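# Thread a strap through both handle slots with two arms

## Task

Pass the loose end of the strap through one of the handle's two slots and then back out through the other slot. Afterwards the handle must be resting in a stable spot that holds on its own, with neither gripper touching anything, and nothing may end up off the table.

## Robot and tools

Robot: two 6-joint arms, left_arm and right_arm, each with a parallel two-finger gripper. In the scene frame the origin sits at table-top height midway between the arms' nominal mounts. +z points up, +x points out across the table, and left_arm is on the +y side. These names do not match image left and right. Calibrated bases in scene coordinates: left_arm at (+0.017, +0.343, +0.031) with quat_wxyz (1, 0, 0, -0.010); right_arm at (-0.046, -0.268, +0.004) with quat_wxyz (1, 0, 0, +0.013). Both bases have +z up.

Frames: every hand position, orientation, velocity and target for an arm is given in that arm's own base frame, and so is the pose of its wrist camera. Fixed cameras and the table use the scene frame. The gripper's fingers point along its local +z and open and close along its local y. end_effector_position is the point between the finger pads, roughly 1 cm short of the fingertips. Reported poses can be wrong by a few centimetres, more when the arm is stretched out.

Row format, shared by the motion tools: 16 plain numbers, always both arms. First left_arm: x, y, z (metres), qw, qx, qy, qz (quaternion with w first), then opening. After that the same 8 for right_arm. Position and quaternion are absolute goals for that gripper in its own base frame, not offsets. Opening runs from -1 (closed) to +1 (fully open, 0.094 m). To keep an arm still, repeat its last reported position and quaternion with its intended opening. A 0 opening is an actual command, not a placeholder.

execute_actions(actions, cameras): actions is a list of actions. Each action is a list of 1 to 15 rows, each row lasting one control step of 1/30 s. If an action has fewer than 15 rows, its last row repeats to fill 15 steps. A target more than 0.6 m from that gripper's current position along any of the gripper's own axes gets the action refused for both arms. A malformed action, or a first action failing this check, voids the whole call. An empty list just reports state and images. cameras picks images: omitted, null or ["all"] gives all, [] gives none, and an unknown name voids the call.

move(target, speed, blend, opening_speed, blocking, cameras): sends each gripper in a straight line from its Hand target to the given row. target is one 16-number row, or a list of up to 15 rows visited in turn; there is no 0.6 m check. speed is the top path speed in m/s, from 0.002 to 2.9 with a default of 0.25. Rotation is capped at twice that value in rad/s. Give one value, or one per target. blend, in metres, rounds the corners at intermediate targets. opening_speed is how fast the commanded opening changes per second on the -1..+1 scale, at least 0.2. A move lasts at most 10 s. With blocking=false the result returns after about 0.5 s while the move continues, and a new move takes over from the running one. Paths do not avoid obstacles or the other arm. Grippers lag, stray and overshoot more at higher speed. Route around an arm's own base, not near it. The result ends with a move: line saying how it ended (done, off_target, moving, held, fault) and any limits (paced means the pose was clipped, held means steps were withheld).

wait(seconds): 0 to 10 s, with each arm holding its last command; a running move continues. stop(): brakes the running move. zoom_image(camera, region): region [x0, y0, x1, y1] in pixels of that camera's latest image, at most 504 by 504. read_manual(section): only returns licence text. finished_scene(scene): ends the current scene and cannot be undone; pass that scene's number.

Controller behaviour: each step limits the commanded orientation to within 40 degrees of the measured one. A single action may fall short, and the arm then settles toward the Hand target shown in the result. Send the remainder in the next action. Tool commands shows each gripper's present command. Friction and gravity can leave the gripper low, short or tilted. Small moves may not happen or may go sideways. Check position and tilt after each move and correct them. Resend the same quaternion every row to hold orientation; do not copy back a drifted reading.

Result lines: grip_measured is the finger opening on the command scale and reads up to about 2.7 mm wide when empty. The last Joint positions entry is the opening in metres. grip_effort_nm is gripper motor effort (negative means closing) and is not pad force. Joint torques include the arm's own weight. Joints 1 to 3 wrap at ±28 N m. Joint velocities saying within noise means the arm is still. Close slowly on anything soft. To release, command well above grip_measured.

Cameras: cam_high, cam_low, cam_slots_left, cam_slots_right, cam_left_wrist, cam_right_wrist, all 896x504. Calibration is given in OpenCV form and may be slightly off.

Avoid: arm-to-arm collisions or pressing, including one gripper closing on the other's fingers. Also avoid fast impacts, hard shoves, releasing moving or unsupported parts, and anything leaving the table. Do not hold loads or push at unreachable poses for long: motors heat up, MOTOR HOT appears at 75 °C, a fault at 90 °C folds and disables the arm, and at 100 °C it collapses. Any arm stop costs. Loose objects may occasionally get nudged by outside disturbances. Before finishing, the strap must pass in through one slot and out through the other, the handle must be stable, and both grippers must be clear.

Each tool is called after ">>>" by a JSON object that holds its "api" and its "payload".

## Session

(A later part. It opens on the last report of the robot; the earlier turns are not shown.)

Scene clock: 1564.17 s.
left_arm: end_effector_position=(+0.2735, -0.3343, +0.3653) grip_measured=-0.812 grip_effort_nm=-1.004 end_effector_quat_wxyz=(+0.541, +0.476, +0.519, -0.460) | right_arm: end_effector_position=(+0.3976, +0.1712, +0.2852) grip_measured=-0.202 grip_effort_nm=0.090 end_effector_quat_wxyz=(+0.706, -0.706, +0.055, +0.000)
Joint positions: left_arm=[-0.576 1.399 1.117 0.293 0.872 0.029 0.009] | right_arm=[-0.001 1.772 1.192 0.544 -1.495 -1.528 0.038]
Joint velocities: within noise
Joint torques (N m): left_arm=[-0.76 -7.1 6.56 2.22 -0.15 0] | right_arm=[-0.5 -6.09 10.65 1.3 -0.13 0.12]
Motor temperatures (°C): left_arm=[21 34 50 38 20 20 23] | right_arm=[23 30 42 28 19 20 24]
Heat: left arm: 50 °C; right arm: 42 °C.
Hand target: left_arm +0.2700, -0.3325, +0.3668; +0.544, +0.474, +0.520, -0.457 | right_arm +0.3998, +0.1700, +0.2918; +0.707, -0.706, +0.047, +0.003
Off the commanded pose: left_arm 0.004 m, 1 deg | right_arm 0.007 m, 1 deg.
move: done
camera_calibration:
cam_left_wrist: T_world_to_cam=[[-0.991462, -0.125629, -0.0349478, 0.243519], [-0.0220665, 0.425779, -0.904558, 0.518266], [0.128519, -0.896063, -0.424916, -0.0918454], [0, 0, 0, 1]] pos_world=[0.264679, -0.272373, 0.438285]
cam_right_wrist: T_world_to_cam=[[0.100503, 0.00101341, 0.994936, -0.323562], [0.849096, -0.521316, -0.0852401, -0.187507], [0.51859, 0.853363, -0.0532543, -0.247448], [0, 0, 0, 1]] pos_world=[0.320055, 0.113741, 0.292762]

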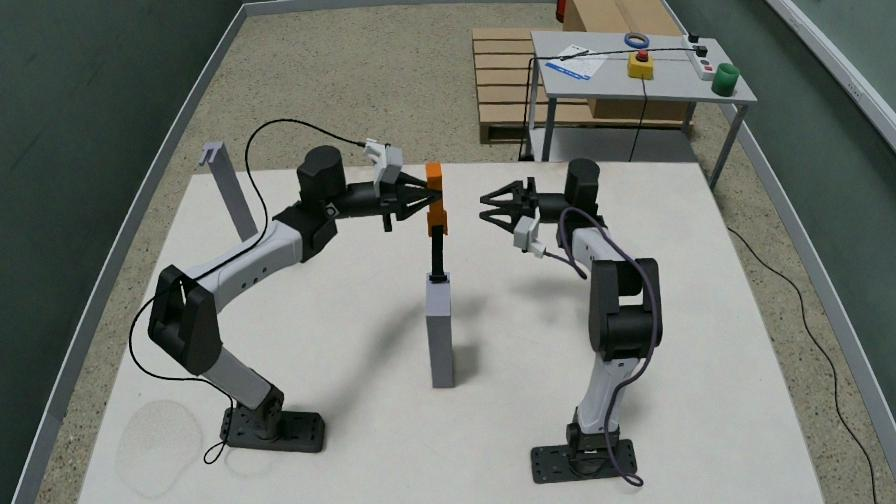

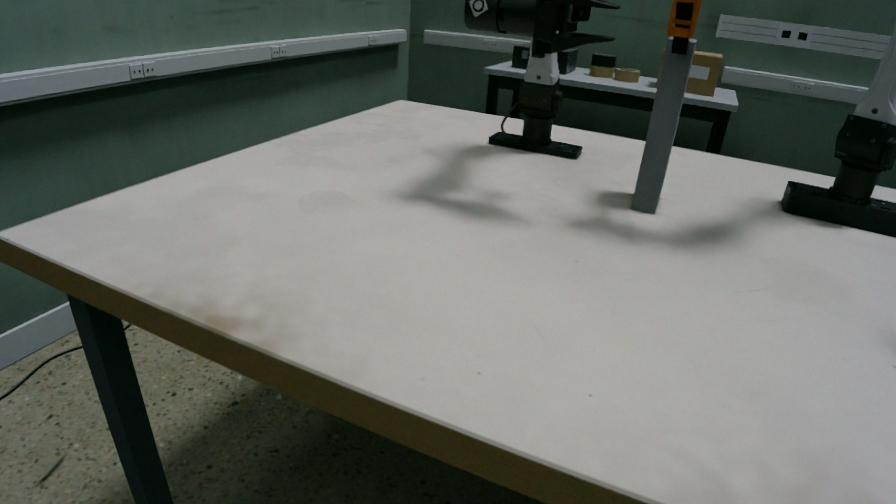

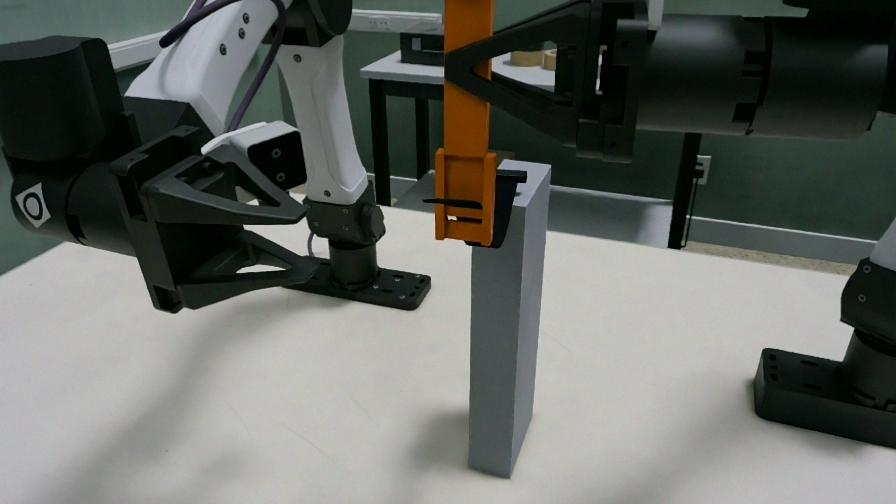

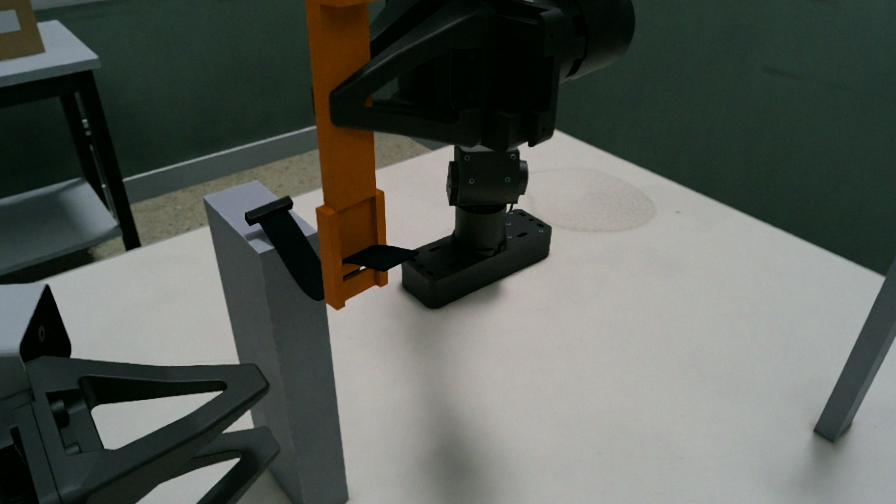

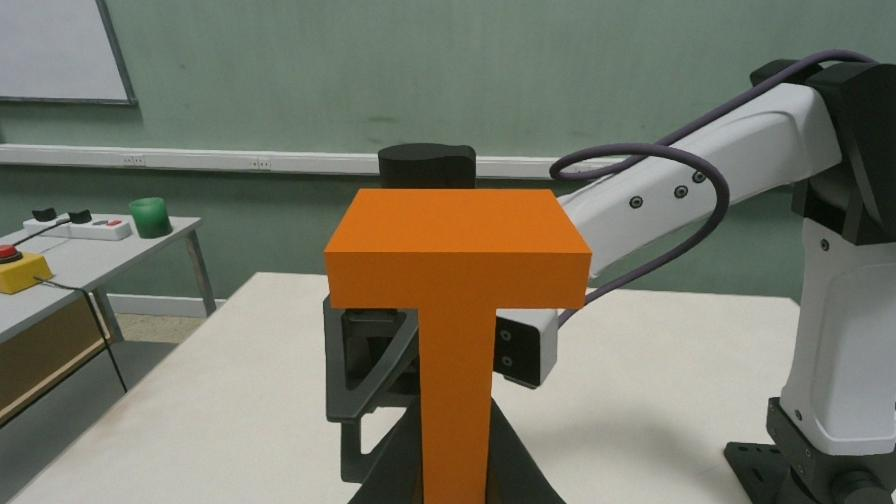

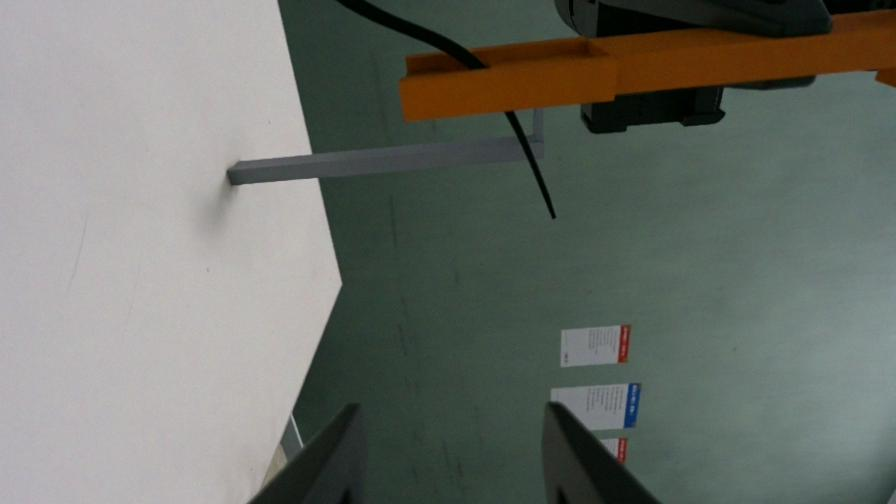

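>>> {"api": "move", "payload": {"target": [0.270,-0.3324,0.3668,0.5447,0.4739,0.5202,-0.4567,-0.9,0.378,0.19,0.318,0.6955,-0.6865,-0.1276,-0.1698,-0.4], "speed": 0.08}}

>>> {"api": "zoom_image", "payload": {"camera": "cam_slots_right", "region": [200, 150, 480, 400]}}

Scene clock: 1585.60 s.
left_arm: end_effector_position=(+0.2737, -0.3343, +0.3651) grip_measured=-0.812 grip_effort_nm=-0.994 end_effector_quat_wxyz=(+0.541, +0.476, +0.519, -0.459) | right_arm: end_effector_position=(+0.3867, +0.1885, +0.3044) grip_measured=-0.398 grip_effort_nm=-0.061 end_effector_quat_wxyz=(+0.697, -0.693, -0.108, -0.149)
Joint positions: left_arm=[-0.576 1.399 1.117 0.293 0.871 0.029 0.009] | right_arm=[0.045 1.746 1.171 0.727 -1.469 -1.784 0.028]
Joint velocities: within noise
Joint torques (N m): left_arm=[-1.01 -6.91 6.32 2.28 -0.14 0.06] | right_arm=[0.25 -9.76 5.96 1.63 0.23 -0.03]
Motor temperatures (°C): left_arm=[21 35 47 39 20 20 23] | right_arm=[23 31 42 28 19 20 24]
Heat: left arm: 47 °C; right arm: 42 °C.
Hand target: left_arm +0.2700, -0.3325, +0.3668; +0.544, +0.474, +0.520, -0.457 | right_arm +0.3781, +0.1900, +0.3177; +0.694, -0.688, -0.127, -0.169
Off the commanded pose: left_arm 0.004 m, 1 deg | right_arm 0.016 m, 3 deg.
move: off_target (right_arm)
camera_calibration:
cam_left_wrist: T_world_to_cam=[[-0.991347, -0.126712, -0.0342962, 0.243005], [-0.0231718, 0.426073, -0.904392, 0.518476], [0.12921, -0.895771, -0.425323, -0.091826], [0, 0, 0, 1]] pos_world=[0.264781, -0.272373, 0.438184]
cam_right_wrist: T_world_to_cam=[[-0.335444, 0.0103681, 0.942003, -0.158719], [0.811117, -0.50539, 0.294398, -0.271458], [0.479131, 0.862829, 0.16112, -0.307335], [0, 0, 0, 1]] pos_world=[0.314196, 0.129631, 0.278948]

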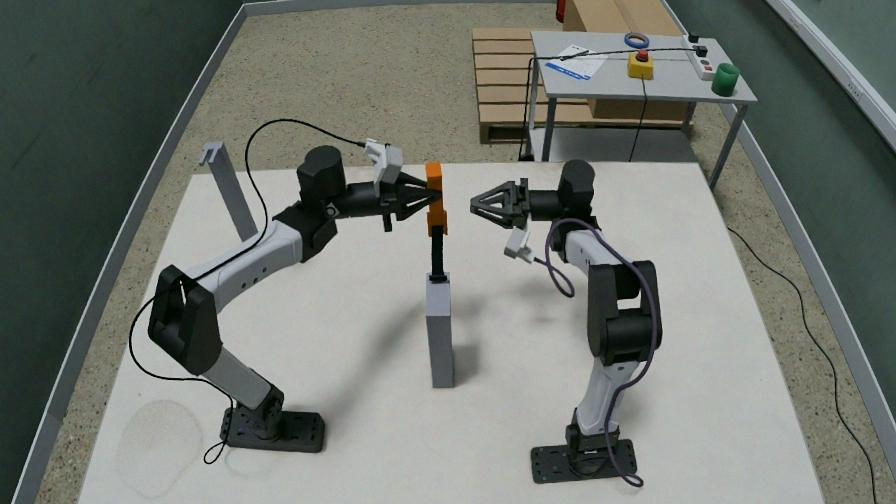

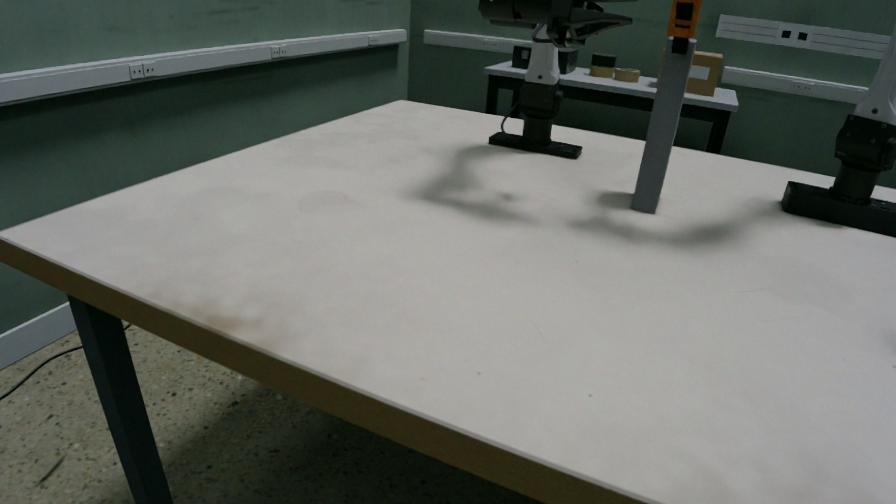

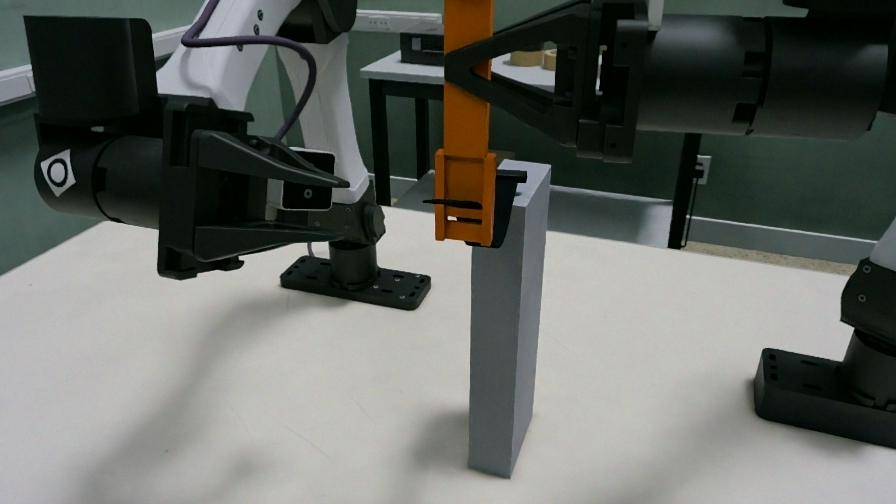

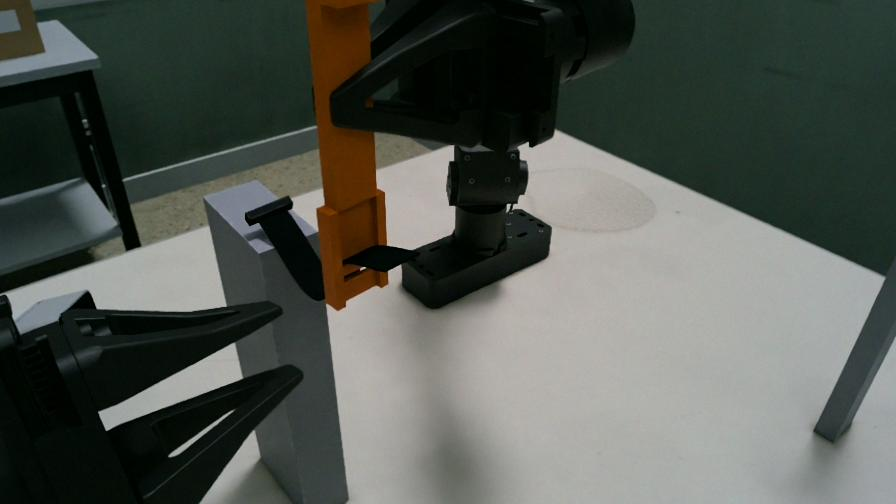

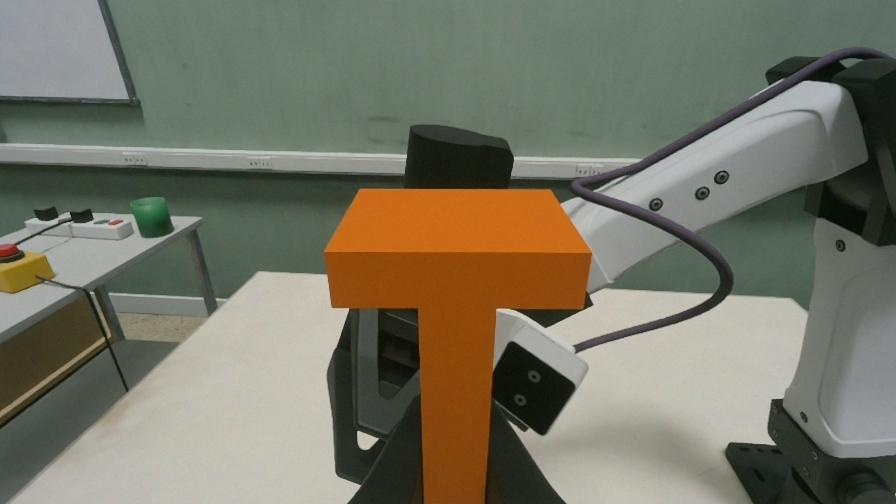

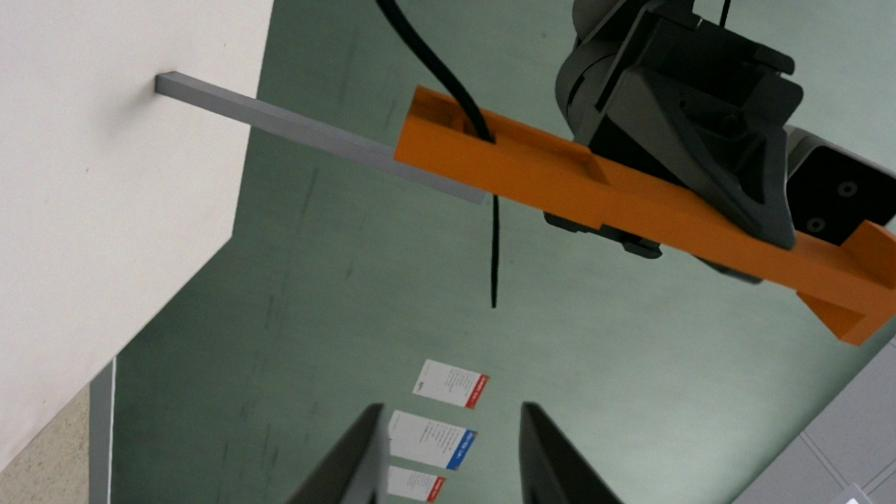

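Scaled by 1.800 from the camera's 896x504 image, which has a finer 1280x720 frame.

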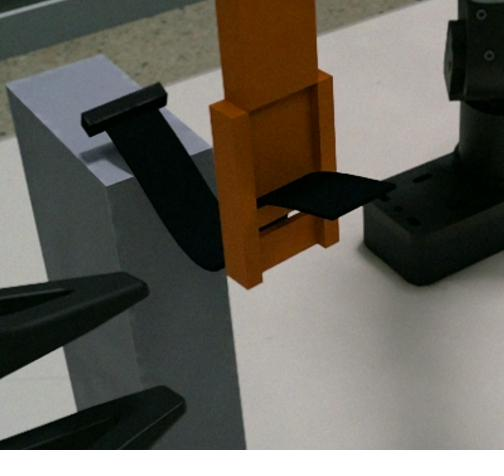

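>>> {"api": "move", "payload": {"target": [0.270,-0.3324,0.3668,0.5447,0.4739,0.5202,-0.4567,-0.9,0.370,0.19,0.324,0.6955,-0.6865,-0.1276,-0.1698,-0.5], "speed": 0.05, "cameras": ["cam_right_wrist"]}}

Scene clock: 1593.37 s.
left_arm: end_effector_position=(+0.2737, -0.3343, +0.3651) grip_measured=-0.812 grip_effort_nm=-0.999 end_effector_quat_wxyz=(+0.541, +0.476, +0.519, -0.459) | right_arm: end_effector_position=(+0.3787, +0.1881, +0.3123) grip_measured=-0.498 grip_effort_nm=-0.066 end_effector_quat_wxyz=(+0.696, -0.691, -0.115, -0.157)
Joint positions: left_arm=[-0.576 1.399 1.117 0.293 0.871 0.029 0.009] | right_arm=[0.045 1.71 1.154 0.729 -1.467 -1.786 0.024]
Joint velocities: within noise
Joint torques (N m): left_arm=[-0.84 -6.99 6.48 2.25 -0.13 0.07] | right_arm=[0.38 -9.36 6.04 1.57 0.26 0.1]
Motor temperatures (°C): left_arm=[21 35 46 39 20 20 23] | right_arm=[23 34 41 28 19 20 24]
Heat: left arm: 46 °C; right arm: 41 °C.
Hand target: left_arm +0.2700, -0.3325, +0.3668; +0.545, +0.474, +0.520, -0.457 | right_arm +0.3701, +0.1900, +0.3238; +0.695, -0.687, -0.128, -0.170
Off the commanded pose: left_arm 0.004 m, 1 deg | right_arm 0.015 m, 2 deg.
move: off_target (right_arm)
camera_calibration:
cam_right_wrist: T_world_to_cam=[[-0.356876, 0.00989223, 0.9341, -0.158163], [0.803415, -0.506936, 0.312316, -0.269878], [0.476618, 0.861927, 0.172965, -0.306962], [0, 0, 0, 1]] pos_world=[0.306683, 0.129332, 0.285121]
Images, in order (width x height): cam_right_wrist 896x504.

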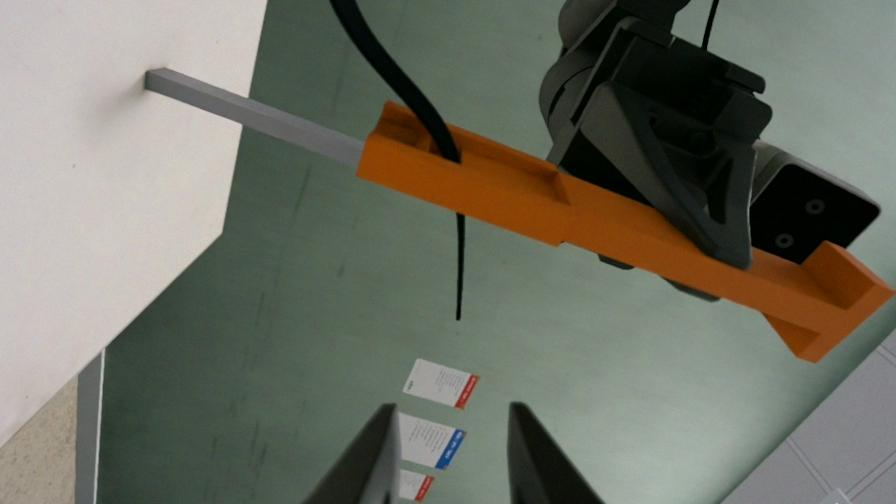

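>>> {"api": "move", "payload": {"target": [0.270,-0.3324,0.3668,0.5447,0.4739,0.5202,-0.4567,-0.9,0.370,0.254,0.324,0.6955,-0.6865,-0.1276,-0.1698,-0.5], "speed": 0.05}}

>>> {"api": "zoom_image", "payload": {"camera": "cam_slots_right", "region": [280, 180, 480, 340]}}

>>> {"api": "zoom_image", "payload": {"camera": "cam_high", "region": [400, 190, 480, 300]}}

Scene clock: 1601.03 s.
left_arm: end_effector_position=(+0.2736, -0.3342, +0.3647) grip_measured=-0.812 grip_effort_nm=-1.004 end_effector_quat_wxyz=(+0.540, +0.476, +0.520, -0.460) | right_arm: end_effector_position=(+0.3717, +0.2521, +0.3042) grip_measured=-0.499 grip_effort_nm=-0.061 end_effector_quat_wxyz=(+0.695, -0.693, -0.111, -0.152)
Joint positions: left_arm=[-0.576 1.398 1.117 0.29 0.871 0.029 0.009] | right_arm=[0.219 1.71 1.16 0.6 -1.294 -1.896 0.024]
Joint velocities: within noise
Joint torques (N m): left_arm=[-0.94 -6.86 6.46 2.32 -0.13 0.04] | right_arm=[0.35 -8.13 10.85 1.45 0.14 -0.05]
Motor temperatures (°C): left_arm=[21 35 46 39 20 20 23] | right_arm=[23 34 40 28 19 20 24]
Heat: left arm: 46 °C; right arm: 40 °C.
Hand target: left_arm +0.2700, -0.3325, +0.3668; +0.544, +0.474, +0.520, -0.457 | right_arm +0.3694, +0.2537, +0.3238; +0.696, -0.686, -0.127, -0.170
Off the commanded pose: left_arm 0.005 m, 1 deg | right_arm 0.020 m, 3 deg.
move: off_target (right_arm)
camera_calibration:
cam_left_wrist: T_world_to_cam=[[-0.991418, -0.12668, -0.0323005, 0.242235], [-0.0251682, 0.427395, -0.903714, 0.51884], [0.128288, -0.895145, -0.426916, -0.0909459], [0, 0, 0, 1]] pos_world=[0.264882, -0.272473, 0.437881]
cam_right_wrist: T_world_to_cam=[[-0.343541, 0.0128502, 0.93905, -0.160915], [0.807886, -0.505795, 0.302477, -0.228298], [0.478853, 0.862558, 0.16338, -0.355498], [0, 0, 0, 1]] pos_world=[0.29939, 0.193234, 0.278243]

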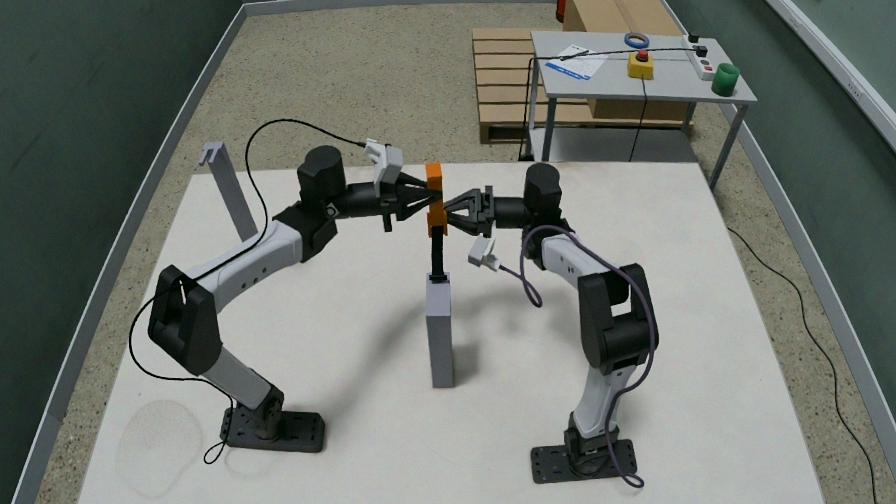

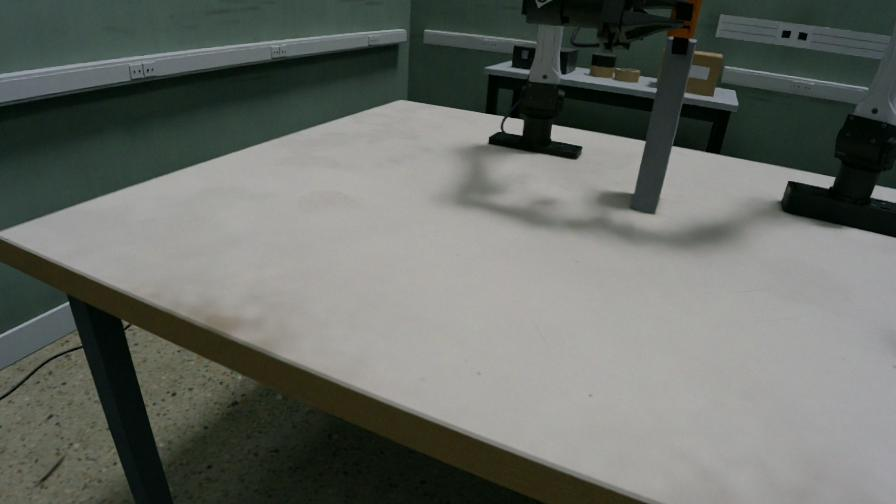

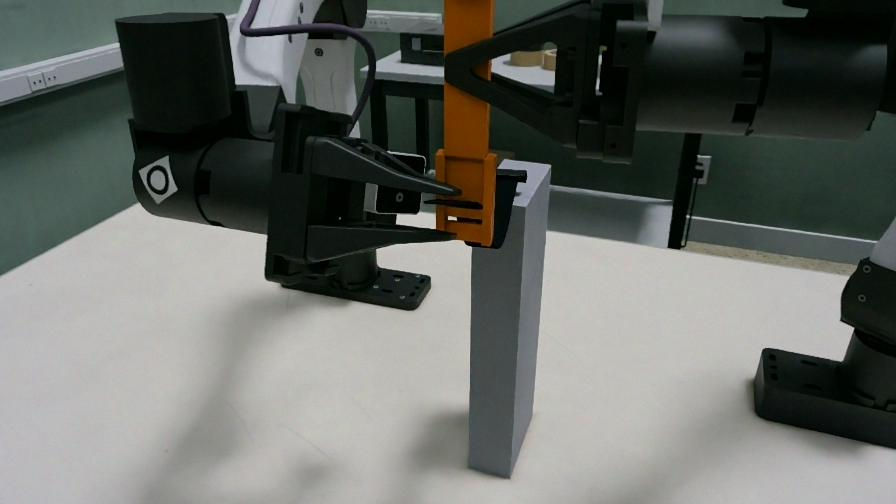

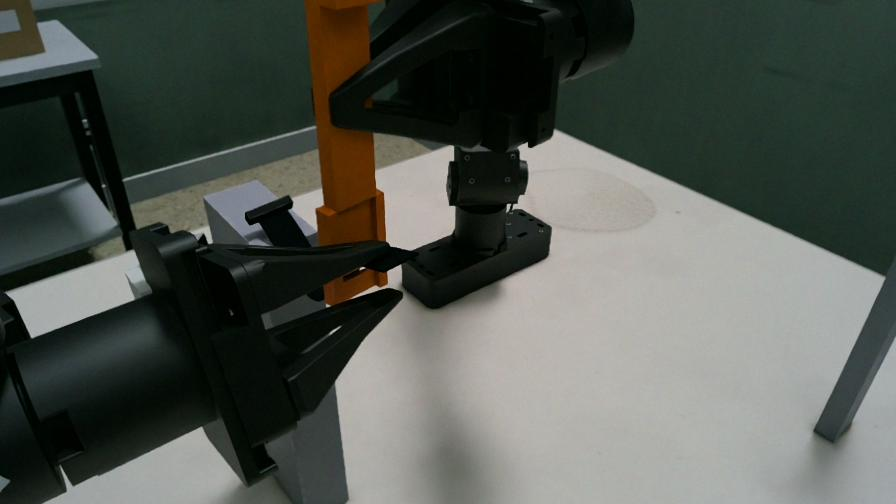

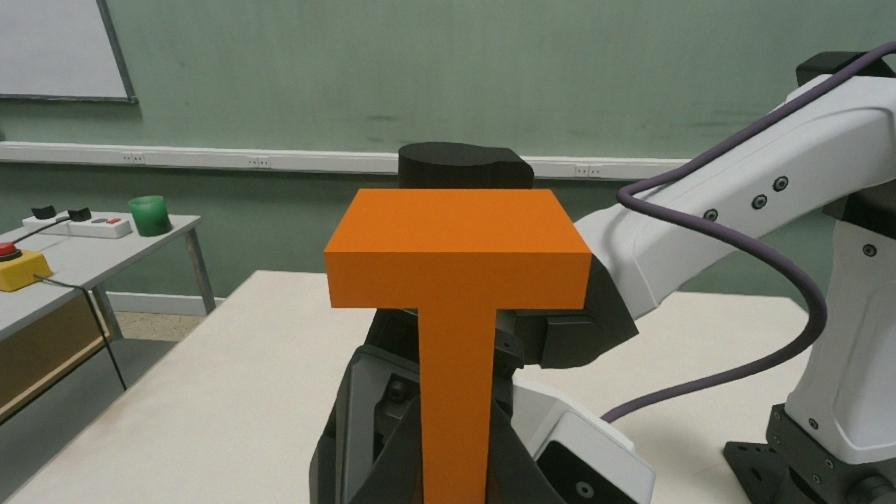

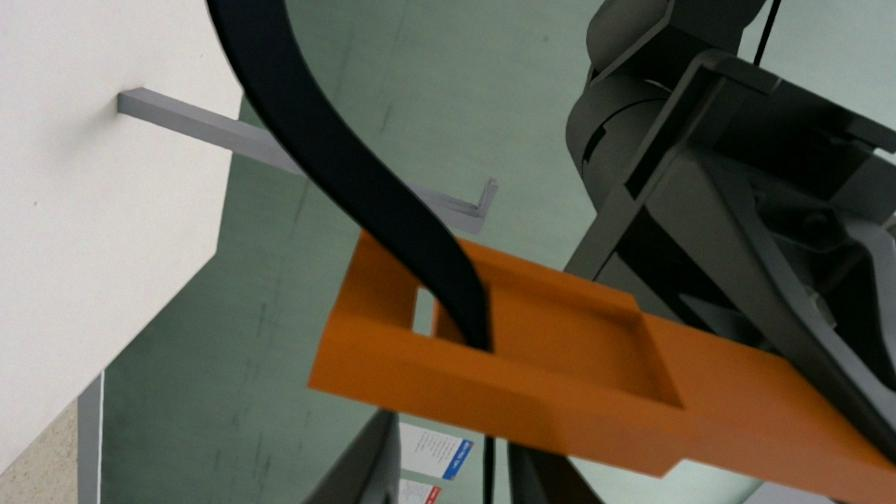

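Scaled by 2.520 from the camera's 896x504 image, which has a finer 1280x720 frame.

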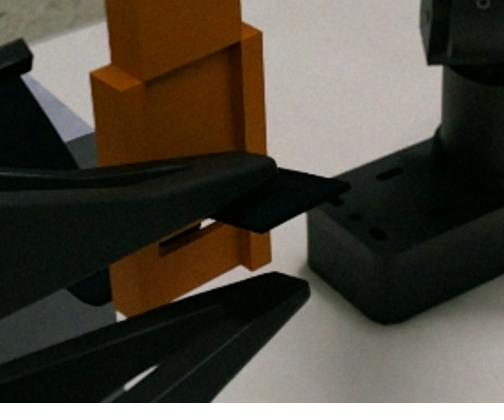

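Scaled by 4.582 from the camera's 896x504 image, which has a finer 1280x720 frame.

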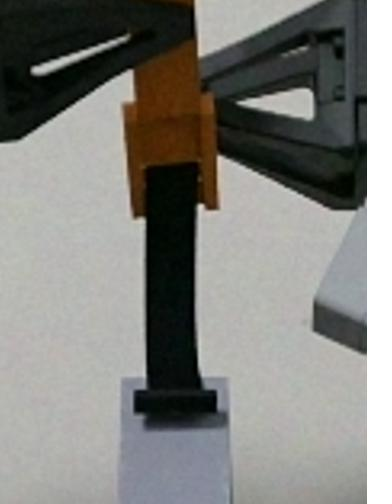

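>>> {"api": "move", "payload": {"target": [0.270,-0.3324,0.3668,0.5447,0.4739,0.5202,-0.4567,-0.9,0.374,0.254,0.331,0.6955,-0.6865,-0.1276,-0.1698,-0.5], "speed": 0.03, "cameras": ["cam_slots_left", "cam_slots_right", "cam_right_wrist"]}}

>>> {"api": "zoom_image", "payload": {"camera": "cam_slots_right", "region": [280, 180, 480, 340]}}

>>> {"api": "zoom_image", "payload": {"camera": "cam_slots_left", "region": [400, 140, 520, 260]}}

Scene clock: 1606.50 s.
left_arm: end_effector_position=(+0.2736, -0.3342, +0.3647) grip_measured=-0.812 grip_effort_nm=-0.999 end_effector_quat_wxyz=(+0.540, +0.476, +0.520, -0.460) | right_arm: end_effector_position=(+0.3744, +0.2528, +0.3146) grip_measured=-0.499 grip_effort_nm=-0.061 end_effector_quat_wxyz=(+0.696, -0.692, -0.114, -0.156)
Joint positions: left_arm=[-0.576 1.398 1.117 0.29 0.871 0.029 0.009] | right_arm=[0.219 1.71 1.199 0.571 -1.294 -1.897 0.024]
Joint velocities: within noise
Joint torques (N m): left_arm=[-1.1 -6.99 6.19 2.25 -0.11 0.03] | right_arm=[0.12 -7.65 10.84 1.44 0.15 0]
Motor temperatures (°C): left_arm=[21 35 45 39 20 20 23] | right_arm=[23 34 41 28 19 20 24]
Heat: left arm: 45 °C; right arm: 41 °C.
Hand target: left_arm +0.2700, -0.3325, +0.3668; +0.544, +0.474, +0.520, -0.457 | right_arm +0.3735, +0.2538, +0.3308; +0.696, -0.686, -0.128, -0.170
Off the commanded pose: left_arm 0.005 m, 1 deg | right_arm 0.016 m, 2 deg.
move: off_target (right_arm)
camera_calibration:
cam_right_wrist: T_world_to_cam=[[-0.353393, 0.0110065, 0.93541, -0.164547], [0.804645, -0.506436, 0.30995, -0.234179], [0.477137, 0.862207, 0.170115, -0.360492], [0, 0, 0, 1]] pos_world=[0.302285, 0.194033, 0.287827]
Images, in order (width x height): cam_slots_left 896x504, cam_slots_right 896x504, cam_right_wrist 896x504.

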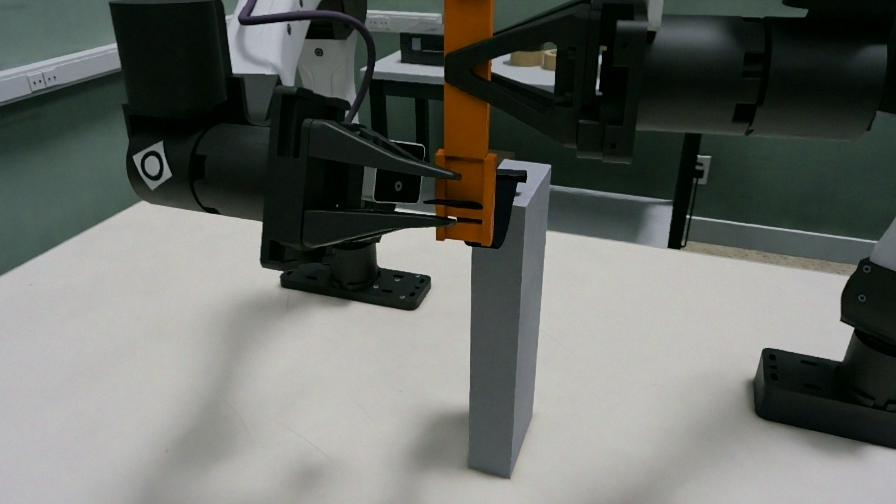

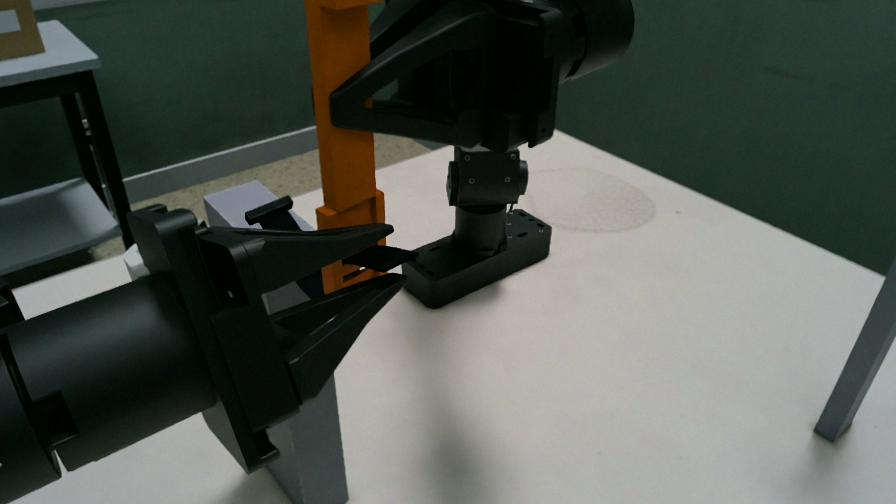

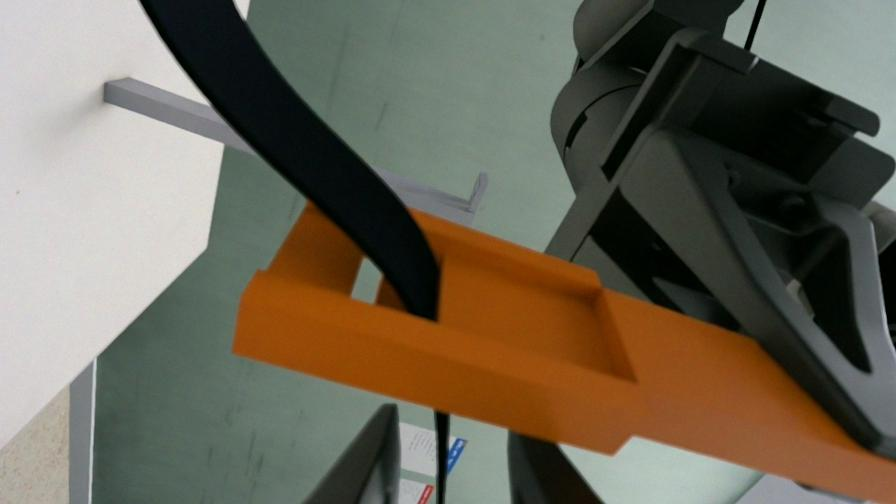

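Scaled by 2.520 from the camera's 896x504 image, which has a finer 1280x720 frame.

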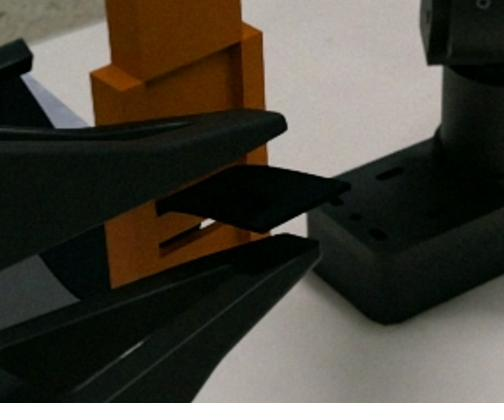

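Scaled by 4.200 from the camera's 896x504 image, which has a finer 1280x720 frame.

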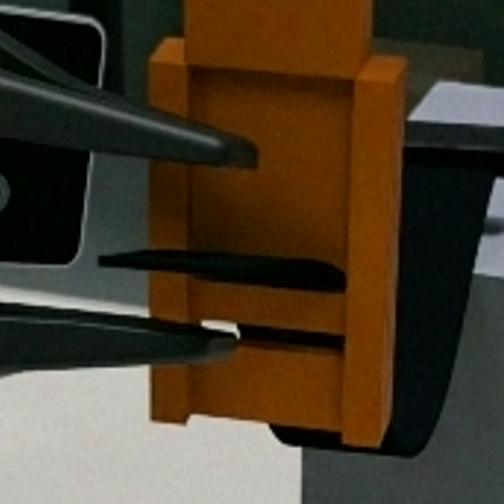

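>>> {"api": "move", "payload": {"target": [0.270,-0.3324,0.3668,0.5447,0.4739,0.5202,-0.4567,-0.9,0.374,0.254,0.331,0.6955,-0.6865,-0.1276,-0.1698,-1.0], "speed": 0.03, "opening_speed": 0.25, "cameras": ["cam_slots_right", "cam_right_wrist"]}}

>>> {"api": "zoom_image", "payload": {"camera": "cam_slots_right", "region": [280, 180, 480, 340]}}

Scene clock: 1613.43 s.
left_arm: end_effector_position=(+0.2736, -0.3342, +0.3647) grip_measured=-0.812 grip_effort_nm=-0.994 end_effector_quat_wxyz=(+0.540, +0.476, +0.520, -0.460) | right_arm: end_effector_position=(+0.3744, +0.2528, +0.3142) grip_measured=-0.964 grip_effort_nm=-0.994 end_effector_quat_wxyz=(+0.695, -0.693, -0.113, -0.155)
Joint positions: left_arm=[-0.576 1.398 1.117 0.29 0.871 0.029 0.009] | right_arm=[0.219 1.71 1.199 0.567 -1.294 -1.898 0.002]
Joint velocities: within noise
Joint torques (N m): left_arm=[-0.91 -6.98 6.45 2.27 -0.15 0.05] | right_arm=[0.16 -7.6 10.86 1.47 0.14 -0.02]
Motor temperatures (°C): left_arm=[21 35 45 39 20 20 23] | right_arm=[23 34 41 28 19 20 24]
Heat: left arm: 45 °C; right arm: 41 °C.
Hand target: left_arm +0.2700, -0.3325, +0.3668; +0.544, +0.474, +0.520, -0.457 | right_arm +0.3734, +0.2538, +0.3307; +0.696, -0.686, -0.128, -0.170
Off the commanded pose: left_arm 0.005 m, 1 deg | right_arm 0.017 m, 2 deg.
move: off_target (right_arm)
camera_calibration:
cam_right_wrist: T_world_to_cam=[[-0.350584, 0.0118878, 0.936456, -0.165719], [0.805551, -0.506183, 0.308003, -0.233852], [0.47768, 0.862344, 0.167884, -0.359874], [0, 0, 0, 1]] pos_world=[0.302186, 0.193933, 0.287632]
Images, in order (width x height): cam_slots_right 896x504, cam_right_wrist 896x504.

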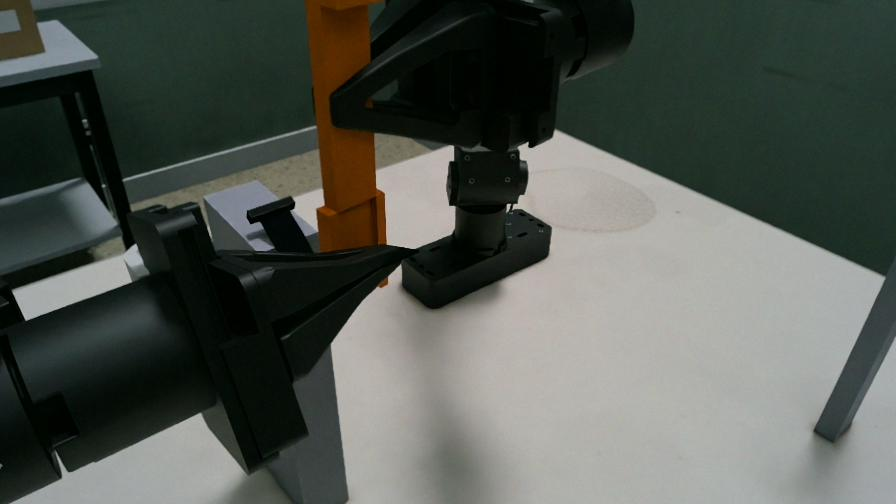

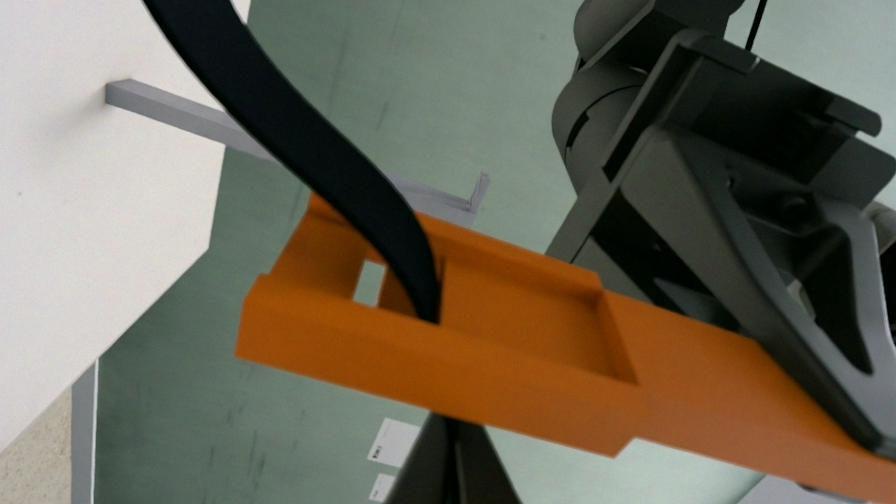

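Scaled by 2.520 from the camera's 896x504 image, which has a finer 1280x720 frame.

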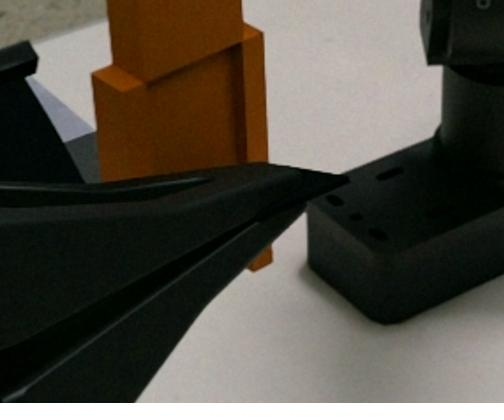

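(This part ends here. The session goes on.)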